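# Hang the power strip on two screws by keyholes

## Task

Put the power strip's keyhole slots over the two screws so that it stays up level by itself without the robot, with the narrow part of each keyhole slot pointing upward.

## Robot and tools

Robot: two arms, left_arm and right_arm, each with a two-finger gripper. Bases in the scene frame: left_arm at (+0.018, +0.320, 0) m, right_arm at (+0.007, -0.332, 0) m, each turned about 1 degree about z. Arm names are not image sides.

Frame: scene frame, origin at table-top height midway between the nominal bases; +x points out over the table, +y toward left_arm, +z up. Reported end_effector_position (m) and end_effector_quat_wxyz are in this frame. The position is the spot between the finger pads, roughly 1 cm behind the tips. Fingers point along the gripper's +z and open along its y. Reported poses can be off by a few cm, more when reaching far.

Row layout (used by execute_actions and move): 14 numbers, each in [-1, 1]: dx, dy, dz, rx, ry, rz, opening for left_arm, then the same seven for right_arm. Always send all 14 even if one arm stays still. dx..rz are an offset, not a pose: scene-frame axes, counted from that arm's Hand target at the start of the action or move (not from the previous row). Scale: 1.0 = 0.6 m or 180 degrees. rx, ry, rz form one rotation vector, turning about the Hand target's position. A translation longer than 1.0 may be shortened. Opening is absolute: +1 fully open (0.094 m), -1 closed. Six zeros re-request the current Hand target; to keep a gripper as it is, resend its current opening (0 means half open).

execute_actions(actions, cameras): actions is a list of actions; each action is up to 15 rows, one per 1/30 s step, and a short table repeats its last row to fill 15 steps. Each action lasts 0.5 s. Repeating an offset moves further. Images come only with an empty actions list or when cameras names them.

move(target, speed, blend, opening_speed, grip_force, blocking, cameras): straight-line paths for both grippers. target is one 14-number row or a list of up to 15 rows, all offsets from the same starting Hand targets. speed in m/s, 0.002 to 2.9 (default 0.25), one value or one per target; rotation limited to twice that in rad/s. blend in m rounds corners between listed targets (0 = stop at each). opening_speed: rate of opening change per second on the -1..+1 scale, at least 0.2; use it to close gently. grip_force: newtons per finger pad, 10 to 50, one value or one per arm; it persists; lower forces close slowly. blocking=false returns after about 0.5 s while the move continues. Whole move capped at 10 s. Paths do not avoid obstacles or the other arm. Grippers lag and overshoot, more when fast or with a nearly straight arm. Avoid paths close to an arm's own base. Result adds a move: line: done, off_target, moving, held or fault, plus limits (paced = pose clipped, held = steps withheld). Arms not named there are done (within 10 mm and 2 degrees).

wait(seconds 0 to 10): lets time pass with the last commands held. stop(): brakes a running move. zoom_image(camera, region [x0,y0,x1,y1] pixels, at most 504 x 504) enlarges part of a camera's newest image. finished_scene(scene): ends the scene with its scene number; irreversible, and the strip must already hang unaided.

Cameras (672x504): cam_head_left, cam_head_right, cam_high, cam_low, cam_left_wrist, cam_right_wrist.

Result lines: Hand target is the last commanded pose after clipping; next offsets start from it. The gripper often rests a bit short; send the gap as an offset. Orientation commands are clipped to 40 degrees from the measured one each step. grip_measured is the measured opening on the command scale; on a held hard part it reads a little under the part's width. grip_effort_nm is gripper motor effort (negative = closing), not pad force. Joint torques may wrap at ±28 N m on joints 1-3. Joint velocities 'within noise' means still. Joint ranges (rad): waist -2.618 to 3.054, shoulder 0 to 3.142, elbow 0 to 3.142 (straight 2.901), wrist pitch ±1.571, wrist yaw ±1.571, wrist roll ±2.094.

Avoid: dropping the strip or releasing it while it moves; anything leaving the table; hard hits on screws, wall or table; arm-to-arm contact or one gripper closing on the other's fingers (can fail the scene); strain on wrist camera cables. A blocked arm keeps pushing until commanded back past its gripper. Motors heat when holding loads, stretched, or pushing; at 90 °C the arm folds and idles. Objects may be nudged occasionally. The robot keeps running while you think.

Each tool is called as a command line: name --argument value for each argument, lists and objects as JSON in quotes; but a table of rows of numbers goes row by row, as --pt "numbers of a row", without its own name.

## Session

execute_actions --actions '[]'

Scene clock: 0.00 s.
left_arm: end_effector_position=(+0.4039, +0.3299, +0.1493) grip_measured=+1.000 grip_effort_nm=n/a end_effector_quat_wxyz=(+0.684, -0.076, +0.725, +0.008) | right_arm: end_effector_position=(+0.3824, -0.3642, +0.1372) grip_measured=+1.000 grip_effort_nm=n/a end_effector_quat_wxyz=(+0.668, +0.123, +0.732, -0.061)
Joint positions: left_arm=[-0.037 1.53 0.252 1.214 -0.173 -0.105 0.094] | right_arm=[0.046 1.524 0.228 1.19 0.319 0.109 0.094]
Joint velocities: within noise
Joint torques (N m): no reading
Motor temperatures (°C): left_arm=[25 31 41 34 26 24 29] | right_arm=[24 31 38 48 28 27 25]
Heat: left arm: 41 °C; right arm: 48 °C.
Hand target: left_arm +0.4051, +0.3299, +0.1540; +0.689, -0.077, +0.721, +0.007 | right_arm +0.3827, -0.3643, +0.1367; +0.666, +0.122, +0.733, -0.062
Tool commands: left_gripper/opening=+1.0 right_gripper/opening=+1.0

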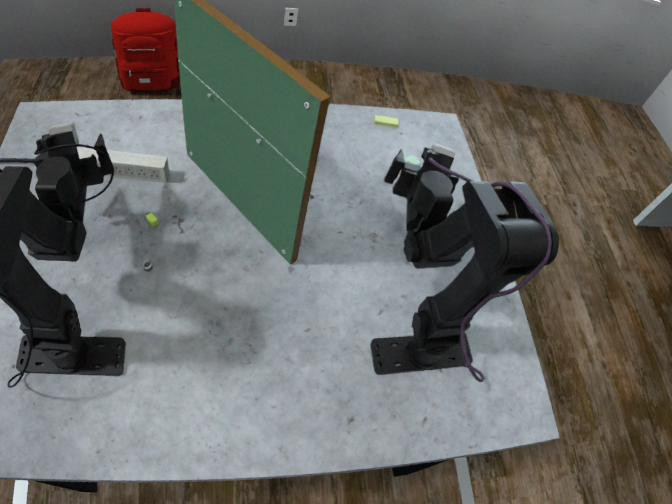

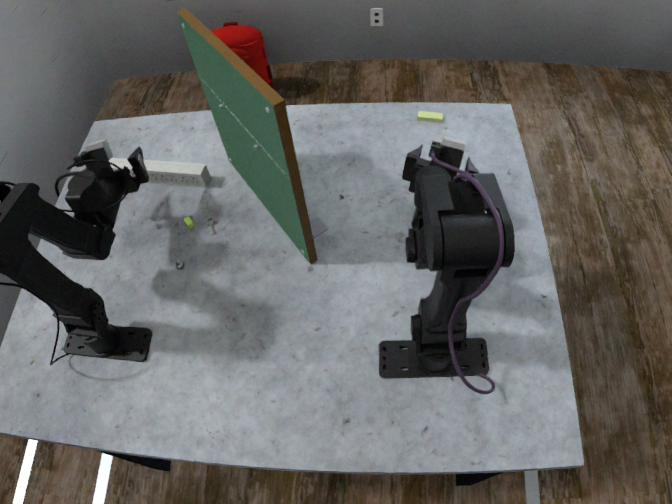

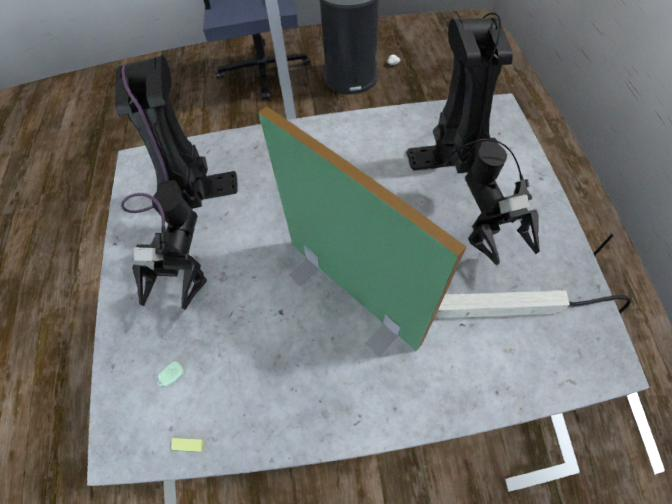

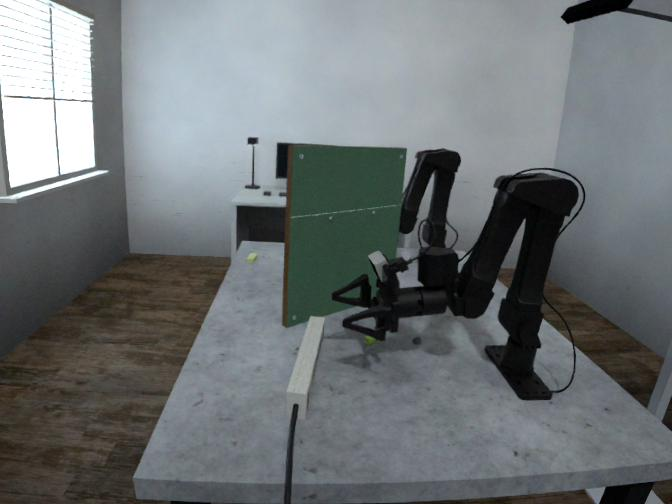

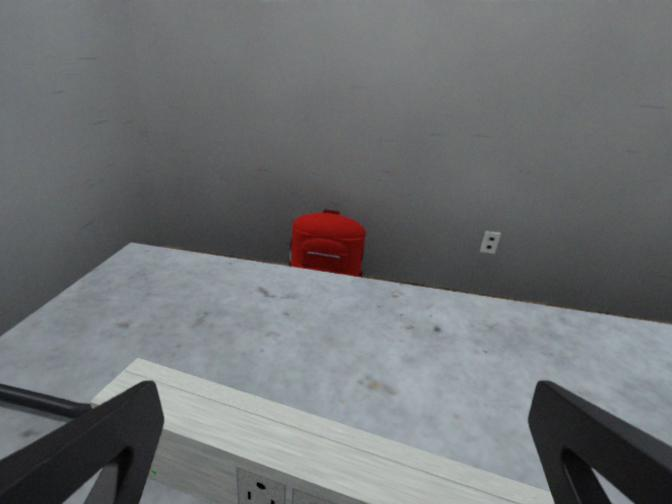

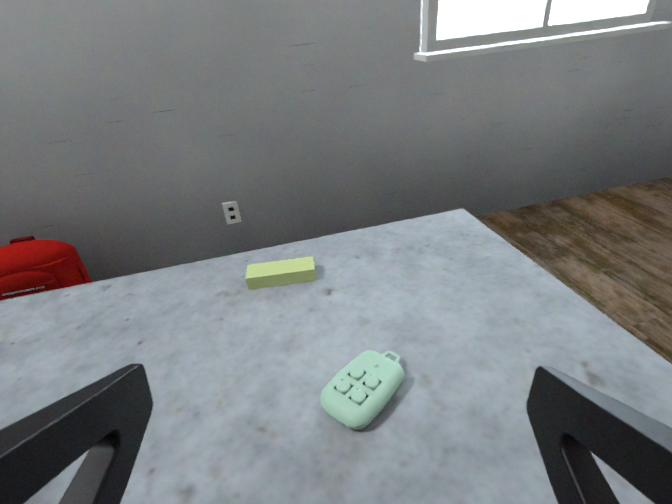

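zoom_image --camera "cam_left_wrist" --region '[80, 340, 580, 504]'

zoom_image --camera "cam_head_right" --region '[90, 120, 240, 220]'

zoom_image --camera "cam_high" --region '[420, 220, 640, 360]'

Scaled by 1.008 from the camera's 672x504 image, which has a finer 960x720 frame.

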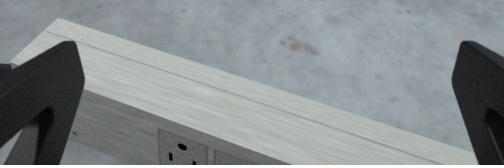

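Scaled by 3.360 from the camera's 672x504 image, which has a finer 960x720 frame.

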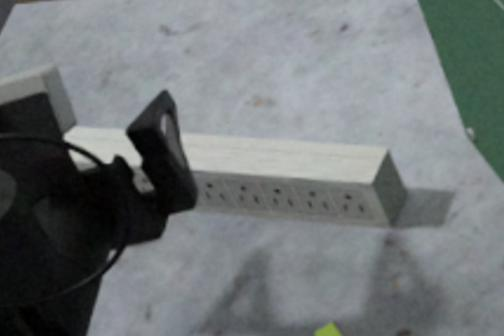

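Scaled by 2.291 from the camera's 672x504 image, which has a finer 960x720 frame.

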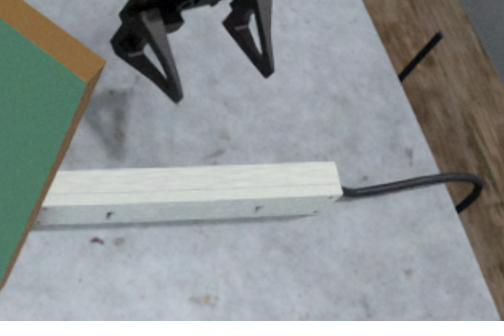

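zoom_image --camera "cam_high" --region '[450, 300, 570, 330]'

Scaled by 4.200 from the camera's 672x504 image, which has a finer 960x720 frame.

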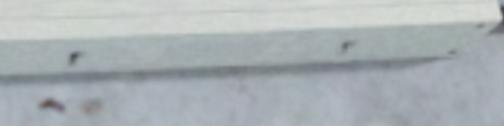

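move --pt "0 0 0.2 0.1 0.1 -0.1 1 0 0 0 0 0 0 1" --pt "0.108 -0.05 0.2 0.375 0.384 -0.444 1 0 0 0 0 0 0 1" --speed 0.4 --blend 0.03 --cameras '["cam_left_wrist","cam_head_left","cam_high"]'

Scene clock: 43.17 s.
left_arm: end_effector_position=(+0.4686, +0.3047, +0.2740) grip_measured=+1.000 grip_effort_nm=0.00 end_effector_quat_wxyz=(+0.160, +0.683, +0.700, +0.137) | right_arm: end_effector_position=(+0.3824, -0.3642, +0.1372) grip_measured=+1.000 grip_effort_nm=0.01 end_effector_quat_wxyz=(+0.668, +0.123, +0.732, -0.061)
Joint positions: left_arm=[-0.01 2.074 2.483 -1.557 0.015 1.513 0.094] | right_arm=[0.046 1.524 0.228 1.19 0.319 0.109 0.094]
Joint torques (N m): left_arm=[-0.83 -7.82 8.83 0.88 -0.03 0.15] | right_arm=[-0.03 -6.42 5.68 1.75 0.04 -0.02]
Motor temperatures (°C): left_arm=[25 32 43 39 26 24 29] | right_arm=[24 33 41 52 28 27 25]
Heat: left arm: 43 °C; right arm: 52 °C.
Hand target: left_arm +0.4699, +0.2999, +0.2740; +0.004, +0.706, +0.708, -0.005 | right_arm +0.3827, -0.3643, +0.1367; +0.666, +0.122, +0.733, -0.062
Off the commanded pose: left_arm 0.005 m, 24 deg | right_arm 0.001 m, 0 deg.
joint sent to its limit (left arm) — joint 4 (wrist pitch), lower limit. The joint targets are off in orientation, not in position.
move: off_target (left_arm)
Images, in order (width x height): cam_head_left 672x504, cam_high 672x504, cam_left_wrist 672x504.

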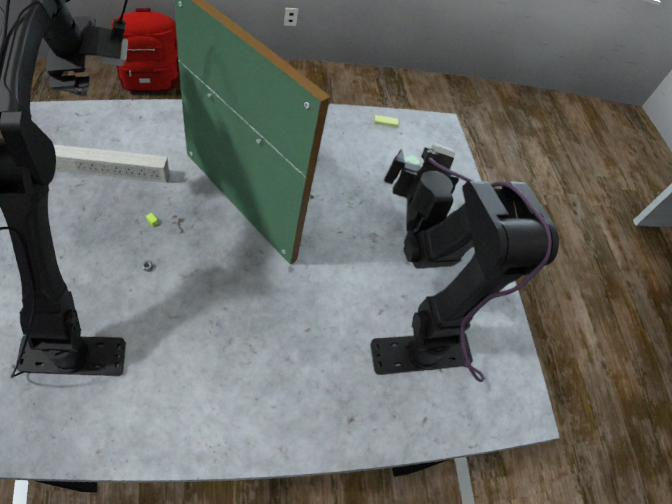

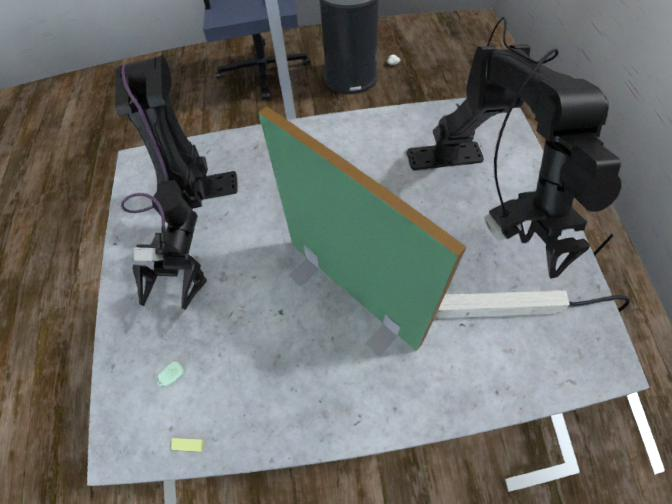

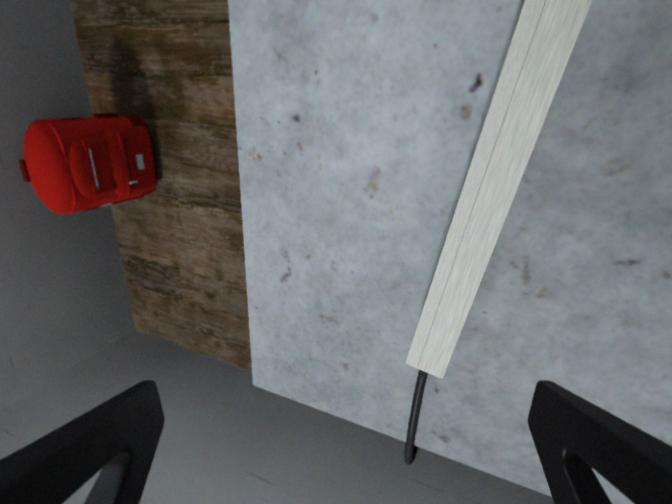

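move --target '[0.0,0.035,-0.24,0,0,-0.045,0.5,0,0,0,0,0,0,1]' --speed 0.25 --cameras '["cam_left_wrist","cam_head_left","cam_high","cam_low"]'

Scene clock: 58.77 s.
left_arm: end_effector_position=(+0.4741, +0.3186, +0.1359) grip_measured=+0.501 grip_effort_nm=-0.06 end_effector_quat_wxyz=(+0.026, +0.752, +0.658, +0.021) | right_arm: end_effector_position=(+0.3824, -0.3642, +0.1372) grip_measured=+1.000 grip_effort_nm=0.01 end_effector_quat_wxyz=(+0.668, +0.123, +0.732, -0.061)
Joint positions: left_arm=[0.019 2.314 2.367 -1.559 0.011 1.703 0.071] | right_arm=[0.046 1.524 0.228 1.19 0.319 0.109 0.094]
Joint torques (N m): left_arm=[0.44 -10.69 5.93 0.32 -0.01 0.17] | right_arm=[-0.02 -6.43 5.68 1.76 0.03 -0.01]
Heat: left arm: 43 °C; right arm: 52 °C.
Hand target: left_arm +0.4699, +0.3210, +0.1300; +0.004, +0.754, +0.657, -0.005 | right_arm +0.3827, -0.3643, +0.1367; +0.666, +0.122, +0.733, -0.062
Off the commanded pose: left_arm 0.008 m, 4 deg | right_arm 0.001 m, 0 deg.
joint sent to its limit (left arm) — joint 4 (wrist pitch), lower limit. The joint targets still meet the commanded pose.
move: off_target (left_arm)
Images, in order (width x height): cam_head_left 672x504, cam_high 672x504, cam_low 672x504, cam_left_wrist 672x504.

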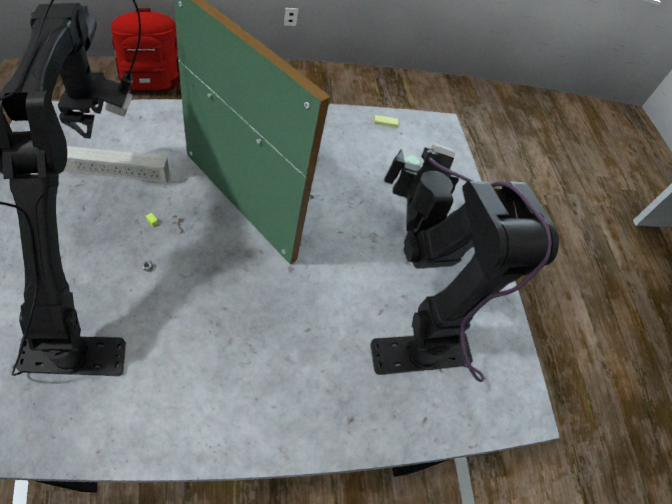

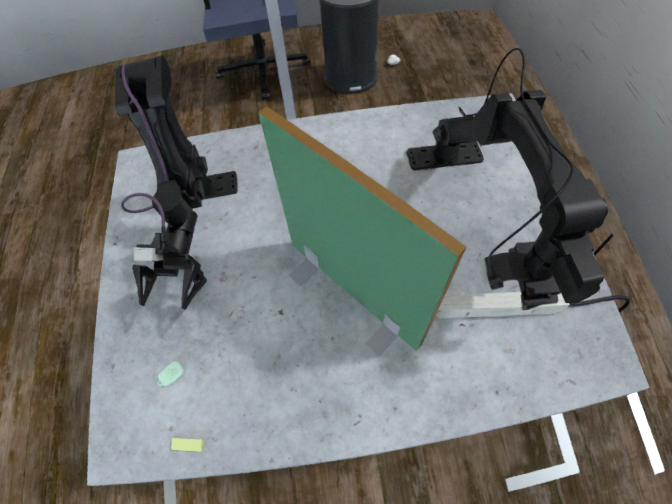

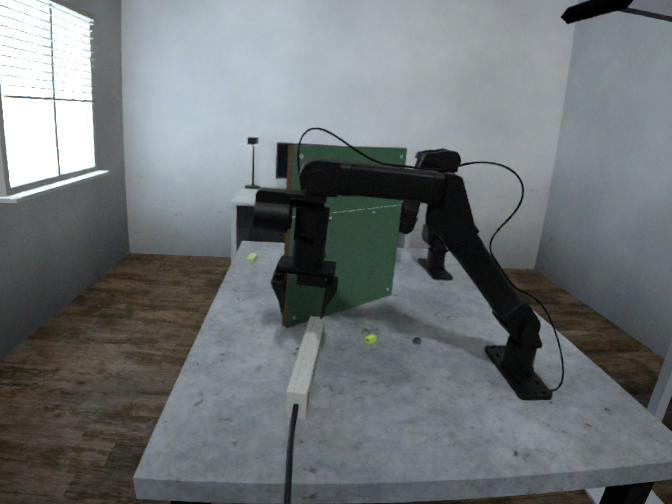

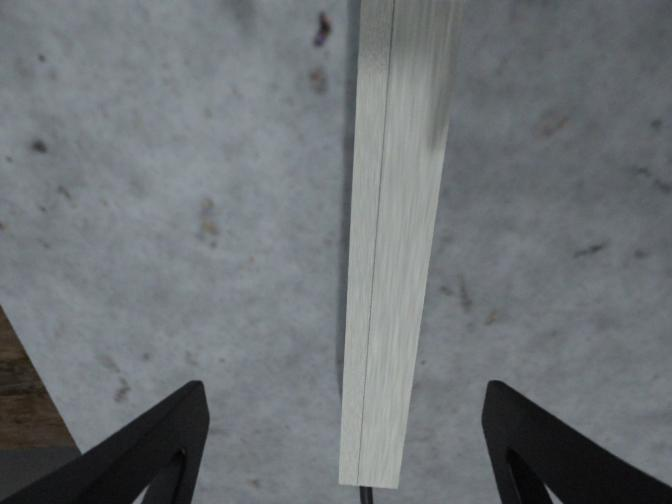

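move --pt "-0.017 0.002 0 0 0 0 0.5 0 0 0 0 0 0 1" --pt "-0.017 0.003 -0.14 0 0 0 0.5 0 0 0 0 0 0 1" --speed 0.12 --cameras '["cam_left_wrist","cam_low"]'

Scene clock: 71.33 s.
left_arm: end_effector_position=(+0.4594, +0.3190, +0.0358) grip_measured=+0.501 grip_effort_nm=-0.07 end_effector_quat_wxyz=(-0.006, +0.754, +0.657, -0.014) | right_arm: end_effector_position=(+0.3824, -0.3642, +0.1372) grip_measured=+1.000 grip_effort_nm=0.01 end_effector_quat_wxyz=(+0.668, +0.123, +0.732, -0.061)
Joint positions: left_arm=[0.019 2.311 1.962 -1.25 0.01 1.707 0.071] | right_arm=[0.046 1.524 0.228 1.19 0.319 0.109 0.094]
Joint torques (N m): left_arm=[1.01 -13.93 5.39 0.36 0.06 0.17] | right_arm=[-0.03 -6.43 5.65 1.75 0.03 -0.02]
Heat: left arm: 43 °C; right arm: 52 °C.
Hand target: left_arm +0.4596, +0.3228, +0.0459; +0.004, +0.754, +0.657, -0.005 | right_arm +0.3827, -0.3643, +0.1367; +0.666, +0.122, +0.733, -0.062
Off the commanded pose: left_arm 0.011 m, 1 deg | right_arm 0.001 m, 0 deg.
move: off_target (left_arm)
Images, in order (width x height): cam_low 672x504, cam_left_wrist 672x504.

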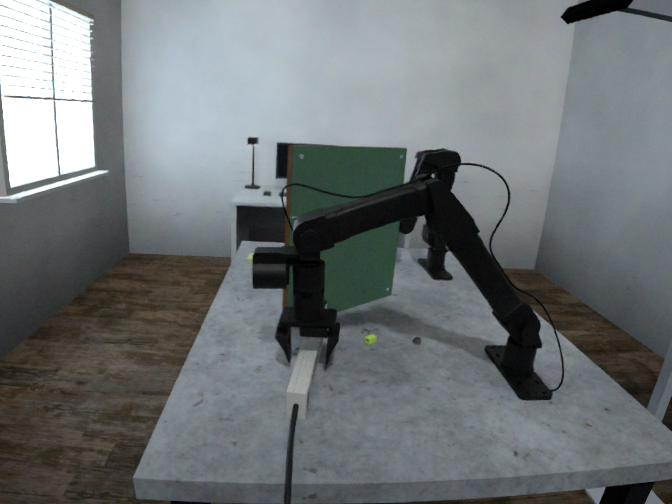

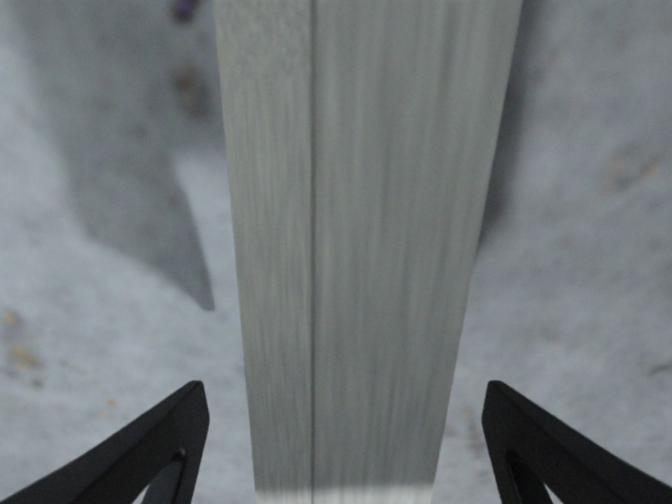

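move --pt "0 0 0.008 0 0 0 0.5 0 0 0 0 0 0 1" --pt "0.045 -0.004 0.01 0 0 0 0.5 0 0 0 0 0 0 1" --speed 0.05 --cameras '["cam_left_wrist","cam_low","cam_high"]'

Scene clock: 75.83 s.
left_arm: end_effector_position=(+0.4835, +0.3194, +0.0539) grip_measured=+0.501 grip_effort_nm=-0.06 end_effector_quat_wxyz=(+0.003, +0.754, +0.657, -0.002) | right_arm: end_effector_position=(+0.3824, -0.3642, +0.1372) grip_measured=+1.000 grip_effort_nm=0.01 end_effector_quat_wxyz=(+0.668, +0.123, +0.732, -0.061)
Joint positions: left_arm=[0.019 2.393 2.178 -1.354 0.007 1.707 0.071] | right_arm=[0.046 1.524 0.228 1.19 0.319 0.109 0.094]
Joint torques (N m): left_arm=[0.17 -10.65 9.72 0.22 0.09 0.1] | right_arm=[-0.01 -6.43 5.68 1.75 0.03 -0.02]
Heat: left arm: 43 °C; right arm: 52 °C.
Hand target: left_arm +0.4866, +0.3204, +0.0519; +0.003, +0.754, +0.657, -0.005 | right_arm +0.3827, -0.3643, +0.1367; +0.666, +0.122, +0.733, -0.062
Off the commanded pose: left_arm 0.004 m, 0 deg | right_arm 0.001 m, 0 deg.
move: done
Images, in order (width x height): cam_high 672x504, cam_low 672x504, cam_left_wrist 672x504.

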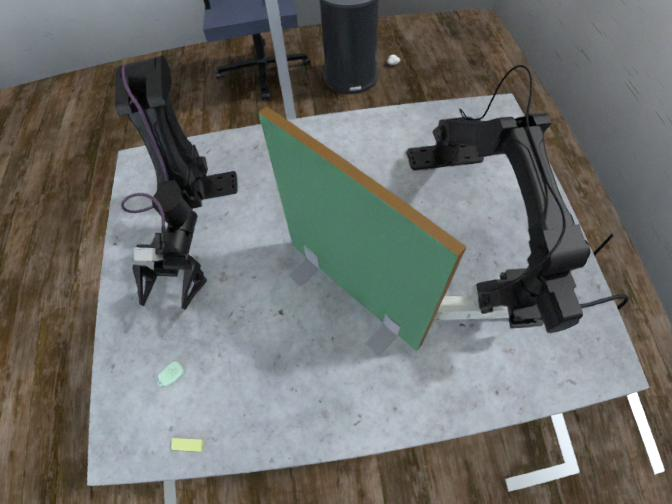

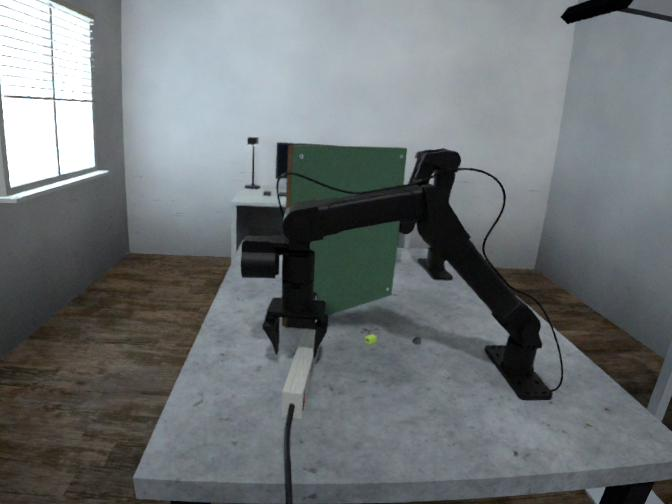

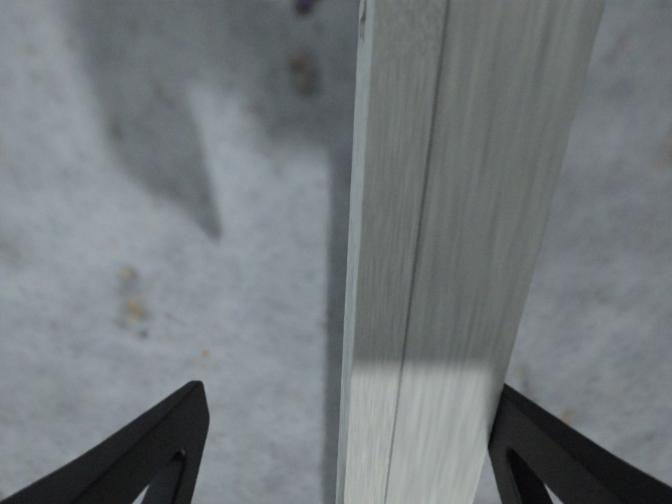

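move --target '[0.025,-0.003,-0.003,0,0,0,0.5,0,0,0,0,0,0,1]' --speed 0.04 --cameras '["cam_left_wrist","cam_low"]'

Scene clock: 79.70 s.
left_arm: end_effector_position=(+0.4961, +0.3194, +0.0547) grip_measured=+0.501 grip_effort_nm=-0.07 end_effector_quat_wxyz=(+0.000, +0.754, +0.657, -0.005) | right_arm: end_effector_position=(+0.3824, -0.3642, +0.1372) grip_measured=+1.000 grip_effort_nm=0.01 end_effector_quat_wxyz=(+0.668, +0.123, +0.732, -0.061)
Joint positions: left_arm=[0.019 2.487 2.349 -1.441 0.007 1.707 0.071] | right_arm=[0.046 1.524 0.228 1.19 0.319 0.109 0.094]
Joint torques (N m): left_arm=[0.03 -10.67 9.58 0.39 0.1 0.06] | right_arm=[-0.08 -6.43 5.68 1.75 0.03 -0.02]
Motor temperatures (°C): left_arm=[25 37 44 35 26 24 29] | right_arm=[24 33 42 52 28 27 25]
Heat: left arm: 44 °C; right arm: 52 °C.
Hand target: left_arm +0.5017, +0.3186, +0.0500; +0.004, +0.754, +0.657, -0.005 | right_arm +0.3827, -0.3643, +0.1367; +0.666, +0.122, +0.733, -0.062
Off the commanded pose: left_arm 0.007 m, 0 deg | right_arm 0.001 m, 0 deg.
move: done
Images, in order (width x height): cam_low 672x504, cam_left_wrist 672x504.

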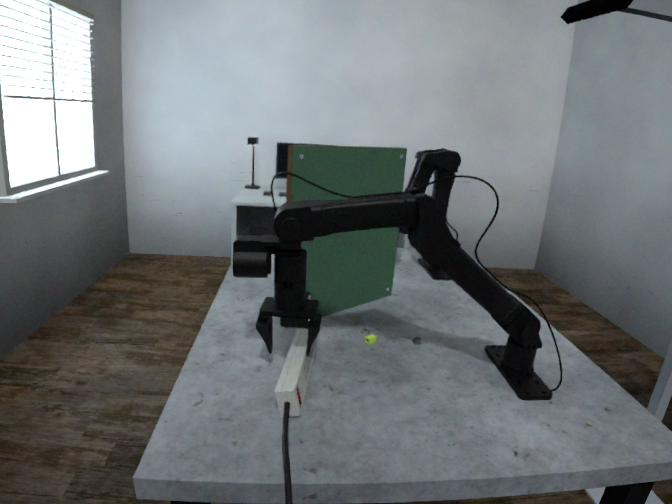

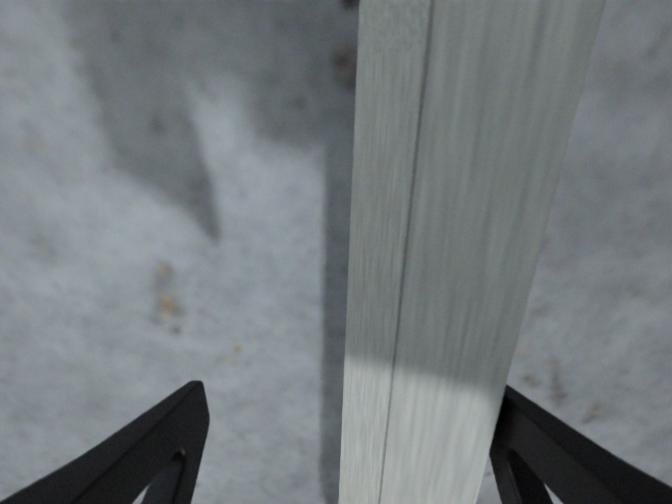

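move --pt "-0.036 0.004 0.005 0 0 0 0.5 0 0 0 0 0 0 1" --pt "-0.036 0.004 -0.033 0 0 0 0.5 0 0 0 0 0 0 1" --pt "-0.036 0.004 -0.033 0 0 0 -0.38 0 0 0 0 0 0 1" --speed 0.1 --opening_speed 0.5 --grip_force 50 --cameras '["cam_left_wrist","cam_low"]'

Scene clock: 102.30 s.
left_arm: end_effector_position=(+0.4785, +0.3197, +0.0195) grip_measured=-0.285 grip_effort_nm=-1.00 end_effector_quat_wxyz=(-0.008, +0.754, +0.657, -0.013) | right_arm: end_effector_position=(+0.3824, -0.3642, +0.1372) grip_measured=+1.000 grip_effort_nm=0.01 end_effector_quat_wxyz=(+0.668, +0.123, +0.732, -0.061)
Joint positions: left_arm=[0.019 2.416 2.081 -1.266 0.005 1.707 0.034] | right_arm=[0.046 1.524 0.228 1.19 0.319 0.109 0.094]
Joint torques (N m): left_arm=[0.59 -14.65 5.72 0.33 0.11 0.15] | right_arm=[-0.06 -6.46 5.67 1.75 0.03 -0.02]
Motor temperatures (°C): left_arm=[25 43 43 34 26 24 28] | right_arm=[24 33 42 52 28 27 25]
Heat: left arm: 43 °C; right arm: 52 °C.
Hand target: left_arm +0.4800, +0.3210, +0.0303; +0.004, +0.754, +0.657, -0.005 | right_arm +0.3827, -0.3643, +0.1367; +0.666, +0.122, +0.733, -0.062
Off the commanded pose: left_arm 0.011 m, 2 deg | right_arm 0.001 m, 0 deg.
move: off_target (left_arm); target 3's new opening was sent with left_arm's hand 0.011 m and 1 deg from that target
Images, in order (width x height): cam_low 672x504, cam_left_wrist 672x504.

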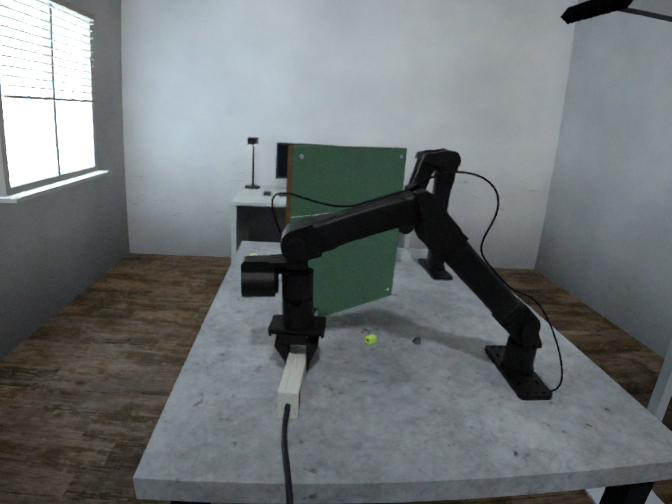

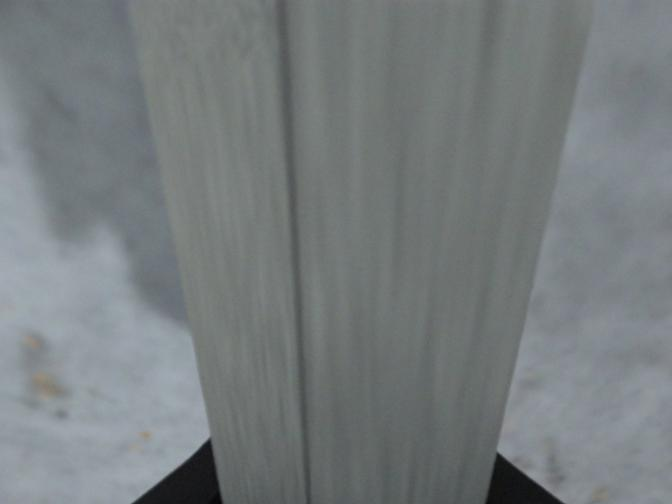

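move --pt "0 0 0.23 0 0 0 -0.38 0 0 0 0 0 0 1" --pt "-0.06 0 0.25 0 0 0.27 -0.38 0 0 0 0 0 0 1" --pt "-0.12 0 0.25 0 0 0.544 -0.38 0 0 0 0 0 0 1" --speed 0.2 --blend 0.03 --cameras '["all"]'

Scene clock: 117.67 s.
left_arm: end_effector_position=(+0.4217, +0.3299, +0.1609) grip_measured=-0.286 grip_effort_nm=-1.02 end_effector_quat_wxyz=(+0.020, +0.040, +0.999, +0.021) | right_arm: end_effector_position=(+0.3824, -0.3642, +0.1372) grip_measured=+1.000 grip_effort_nm=0.01 end_effector_quat_wxyz=(+0.668, +0.123, +0.732, -0.061)
Joint positions: left_arm=[0.024 2.081 2.09 -1.537 -0.041 0.085 0.034] | right_arm=[0.046 1.524 0.228 1.19 0.319 0.109 0.094]
Joint torques (N m): left_arm=[-0.24 -14.34 6.04 0.09 0.52 -0.85] | right_arm=[-0.05 -6.43 5.68 1.75 0.04 -0.03]
Heat: left arm: 46 °C; right arm: 52 °C.
Hand target: left_arm +0.4081, +0.3210, +0.1803; +0.006, +0.000, +1.000, -0.001 | right_arm +0.3827, -0.3643, +0.1367; +0.666, +0.122, +0.733, -0.062
Off the commanded pose: left_arm 0.025 m, 5 deg | right_arm 0.001 m, 0 deg.
joint sent to its limit (left arm) — joint 4 (wrist pitch), lower limit. The joint targets still meet the commanded pose.
move: off_target (left_arm)

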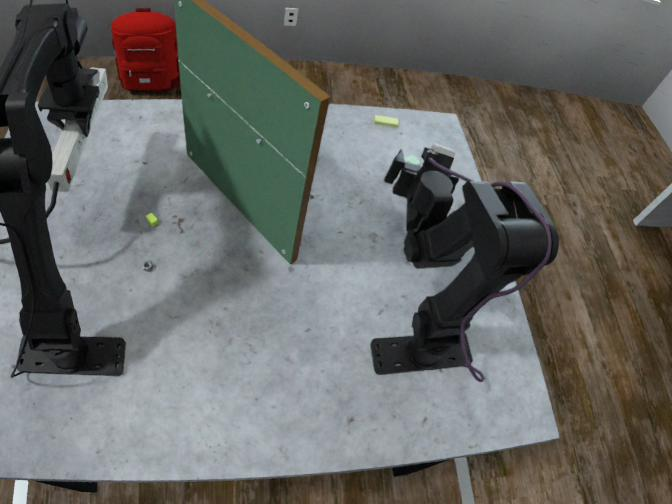

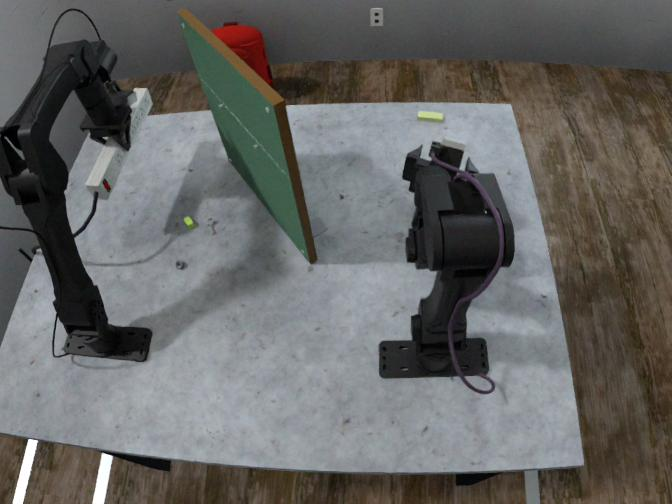

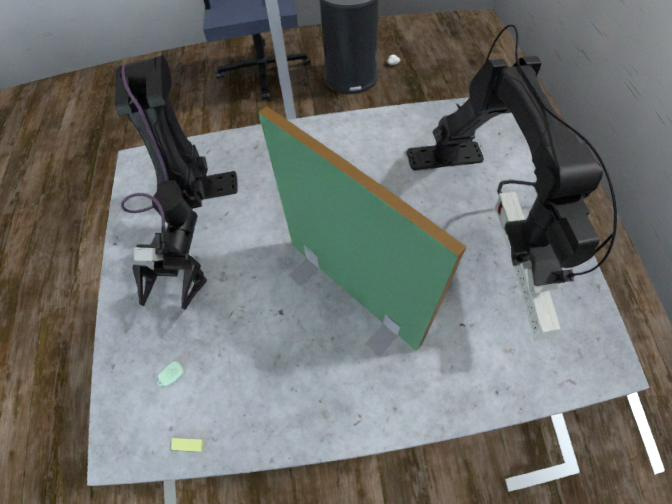

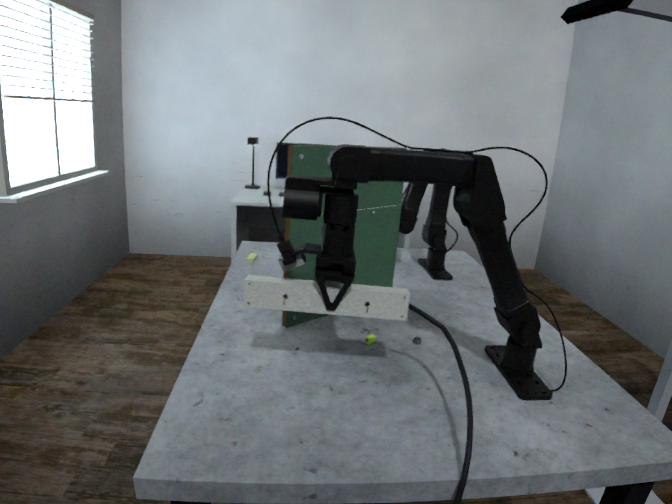

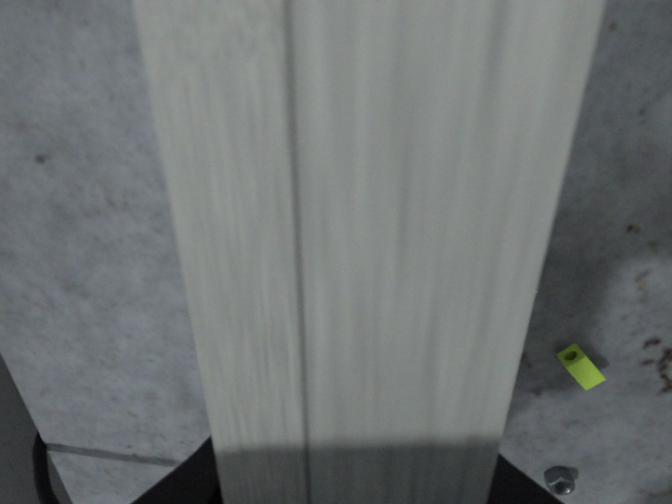

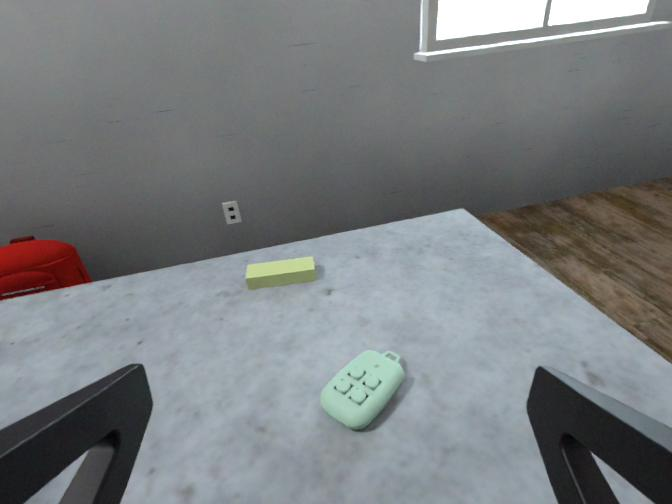

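move --pt "0 -0.03 0 -0.2 0 0 -0.38 0 0 0 0 0 0 1" --pt "0 -0.06 -0.05 -0.39 0 0 -0.38 0 0 0 0 0 0 1" --speed 0.2 --blend 0.02 --cameras '["cam_low","cam_head_right","cam_high"]'

Scene clock: 127.77 s.
left_arm: end_effector_position=(+0.4075, +0.2949, +0.1357) grip_measured=-0.290 grip_effort_nm=-1.02 end_effector_quat_wxyz=(+0.064, +0.010, +0.862, -0.503) | right_arm: end_effector_position=(+0.3824, -0.3642, +0.1372) grip_measured=+1.000 grip_effort_nm=0.01 end_effector_quat_wxyz=(+0.668, +0.123, +0.732, -0.061)
Joint positions: left_arm=[0.358 2.186 1.763 -1.526 1.02 0.574 0.033] | right_arm=[0.046 1.524 0.228 1.19 0.319 0.109 0.094]
Joint torques (N m): left_arm=[0.27 -9.73 5.18 -0.67 1.84 -0.38] | right_arm=[-0.05 -6.46 5.68 1.75 0.03 -0.02]
Heat: left arm: 45 °C; right arm: 52 °C.
Hand target: left_arm +0.4080, +0.2849, +0.1504; +0.005, -0.004, +0.818, -0.576 | right_arm +0.3827, -0.3643, +0.1367; +0.666, +0.122, +0.733, -0.062
Off the commanded pose: left_arm 0.018 m, 12 deg | right_arm 0.001 m, 0 deg.
joint sent to its limit (left arm) — joint 4 (wrist pitch), lower limit. The joint targets are off in orientation, not in position.
move: off_target (left_arm)
Images, in order (width x height): cam_head_right 672x504, cam_high 672x504, cam_low 672x504.

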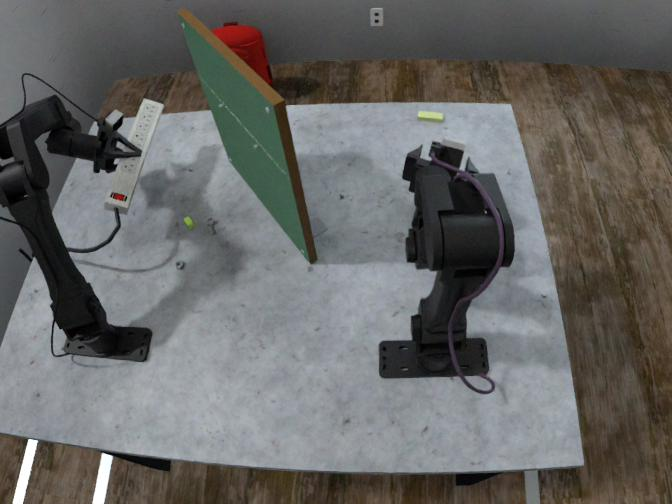

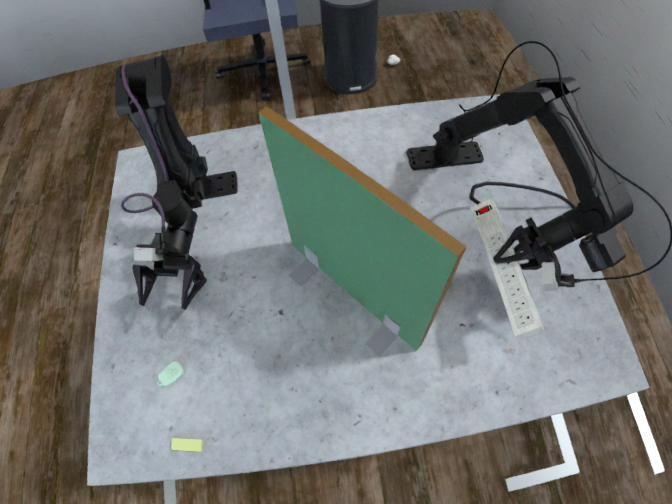

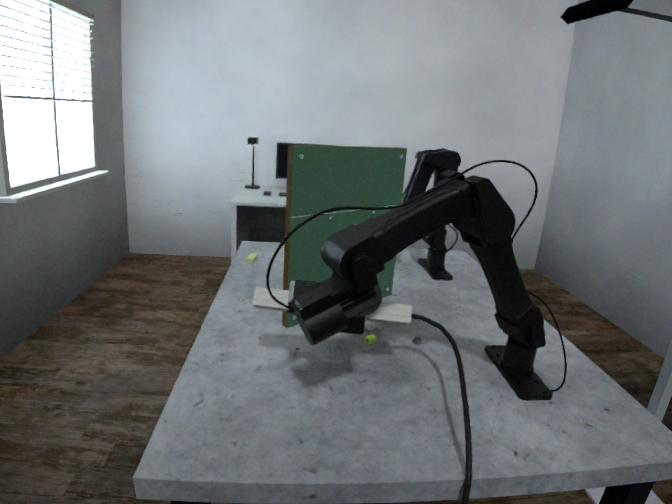

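move --pt "0 0 -0.13 0 0 0 -0.38 0 0 0 0 0 0 1" --pt "0 0 -0.17 0 0 0 -0.38 0 0 0 0 0 0 1" --speed '[0.15,0.05]' --cameras '["cam_low","cam_head_right","cam_high"]'

zoom_image --camera "cam_low" --region '[230, 240, 440, 370]'

Scene clock: 133.97 s.
left_arm: end_effector_position=(+0.3992, +0.2908, +0.0356) grip_measured=-0.290 grip_effort_nm=-1.02 end_effector_quat_wxyz=(-0.003, +0.013, +0.836, -0.548) | right_arm: end_effector_position=(+0.3824, -0.3642, +0.1372) grip_measured=+1.000 grip_effort_nm=0.01 end_effector_quat_wxyz=(+0.668, +0.123, +0.732, -0.061)
Joint positions: left_arm=[0.358 2.487 1.763 -1.527 1.032 0.766 0.033] | right_arm=[0.046 1.524 0.228 1.19 0.319 0.109 0.094]
Joint torques (N m): left_arm=[-0.14 -10.56 7.38 -0.96 1.33 0.07] | right_arm=[-0.03 -6.42 5.67 1.76 0.03 -0.02]
Heat: left arm: 45 °C; right arm: 52 °C.
Hand target: left_arm +0.4080, +0.2849, +0.0483; +0.005, -0.004, +0.818, -0.576 | right_arm +0.3827, -0.3643, +0.1367; +0.666, +0.122, +0.733, -0.062
Off the commanded pose: left_arm 0.017 m, 4 deg | right_arm 0.001 m, 0 deg.
move: off_target (left_arm)
Images, in order (width x height): cam_head_right 672x504, cam_high 672x504, cam_low 672x504.

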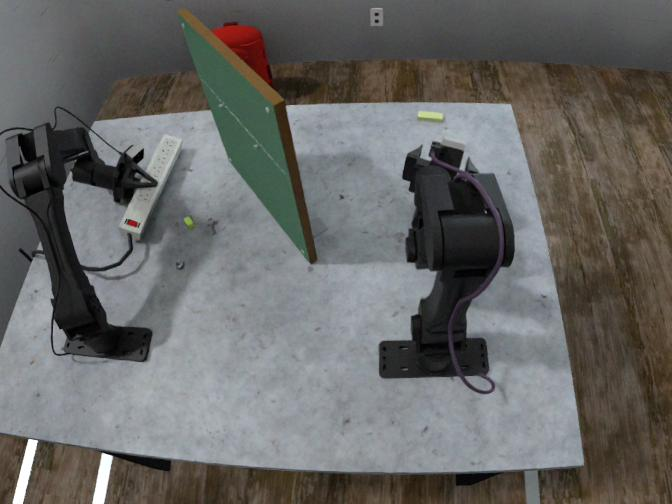

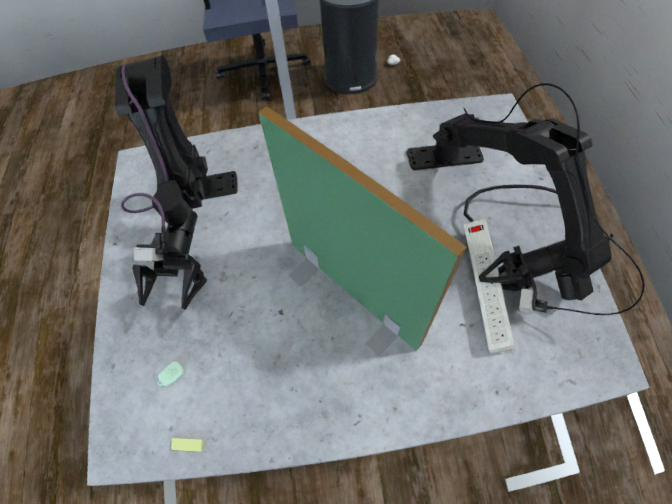

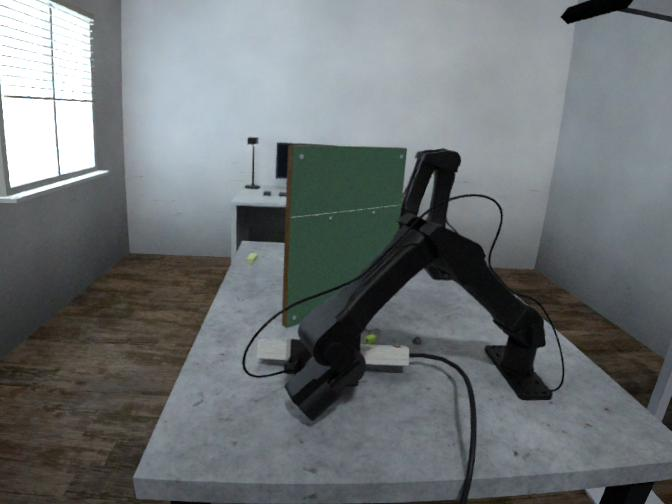

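Scaled by 2.400 from the camera's 672x504 image, which has a finer 960x720 frame.

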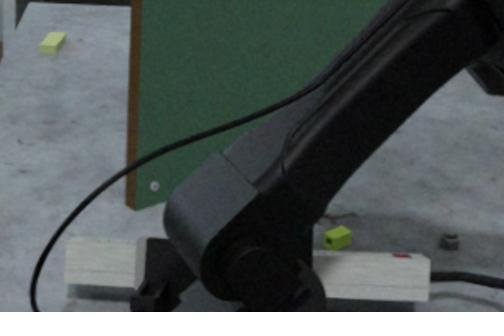

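move --pt "0 0 0.002 0 0 0 -0.38 0 0 0 0 0 0 1" --pt "0 0 0.002 0 0 0 0.1 0 0 0 0 0 0 1" --speed 0.03 --opening_speed 0.3 --cameras '["cam_low","cam_head_right","cam_left_wrist"]'

Scene clock: 140.20 s.
left_arm: end_effector_position=(+0.4018, +0.2870, +0.0459) grip_measured=+0.099 grip_effort_nm=0.08 end_effector_quat_wxyz=(-0.001, -0.004, +0.823, -0.568) | right_arm: end_effector_position=(+0.3824, -0.3642, +0.1372) grip_measured=+1.000 grip_effort_nm=0.01 end_effector_quat_wxyz=(+0.668, +0.123, +0.732, -0.061)
Joint positions: left_arm=[0.358 2.487 1.766 -1.565 1.083 0.771 0.052] | right_arm=[0.046 1.524 0.228 1.19 0.319 0.109 0.094]
Joint torques (N m): left_arm=[-0.38 -10.44 7.06 -0.66 0.75 0.02] | right_arm=[-0.05 -6.45 5.65 1.75 0.04 -0.01]
Heat: left arm: 46 °C; right arm: 52 °C.
Hand target: left_arm +0.4080, +0.2849, +0.0495; +0.005, -0.004, +0.818, -0.576 | right_arm +0.3827, -0.3643, +0.1367; +0.666, +0.122, +0.733, -0.062
Off the commanded pose: left_arm 0.007 m, 1 deg | right_arm 0.001 m, 0 deg.
joint sent to its limit (left arm) — joint 4 (wrist pitch), lower limit. The joint targets still meet the commanded pose.
move: done; target 2's new opening was sent with left_arm's hand 0.017 m and 4 deg from that target
Images, in order (width x height): cam_head_right 672x504, cam_low 672x504, cam_left_wrist 672x504.

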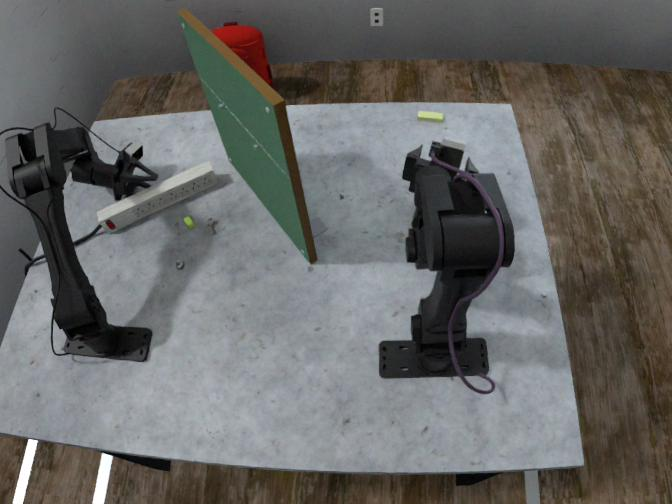

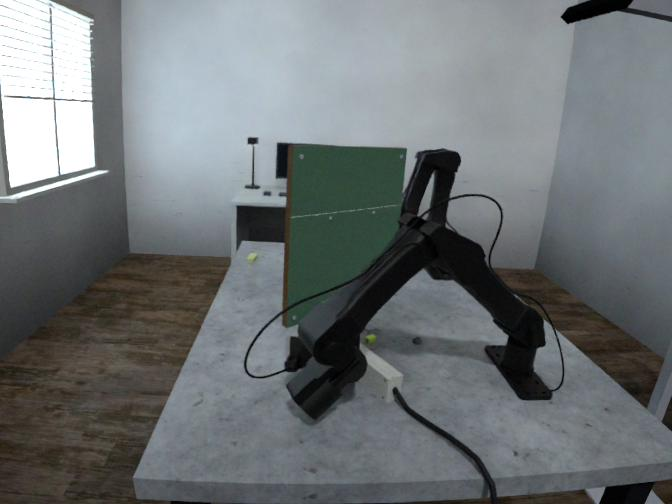

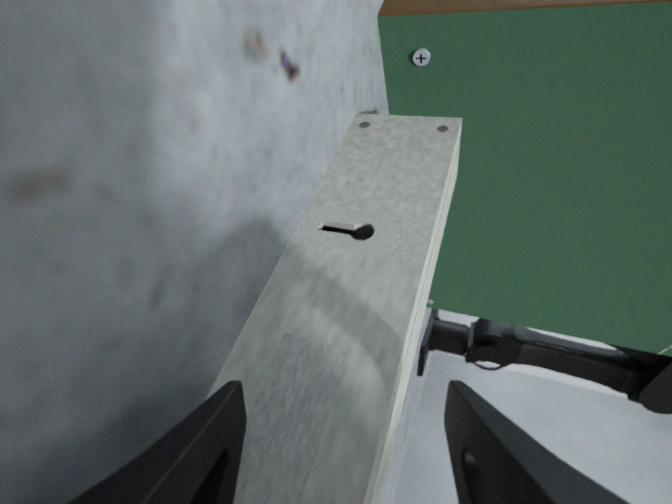

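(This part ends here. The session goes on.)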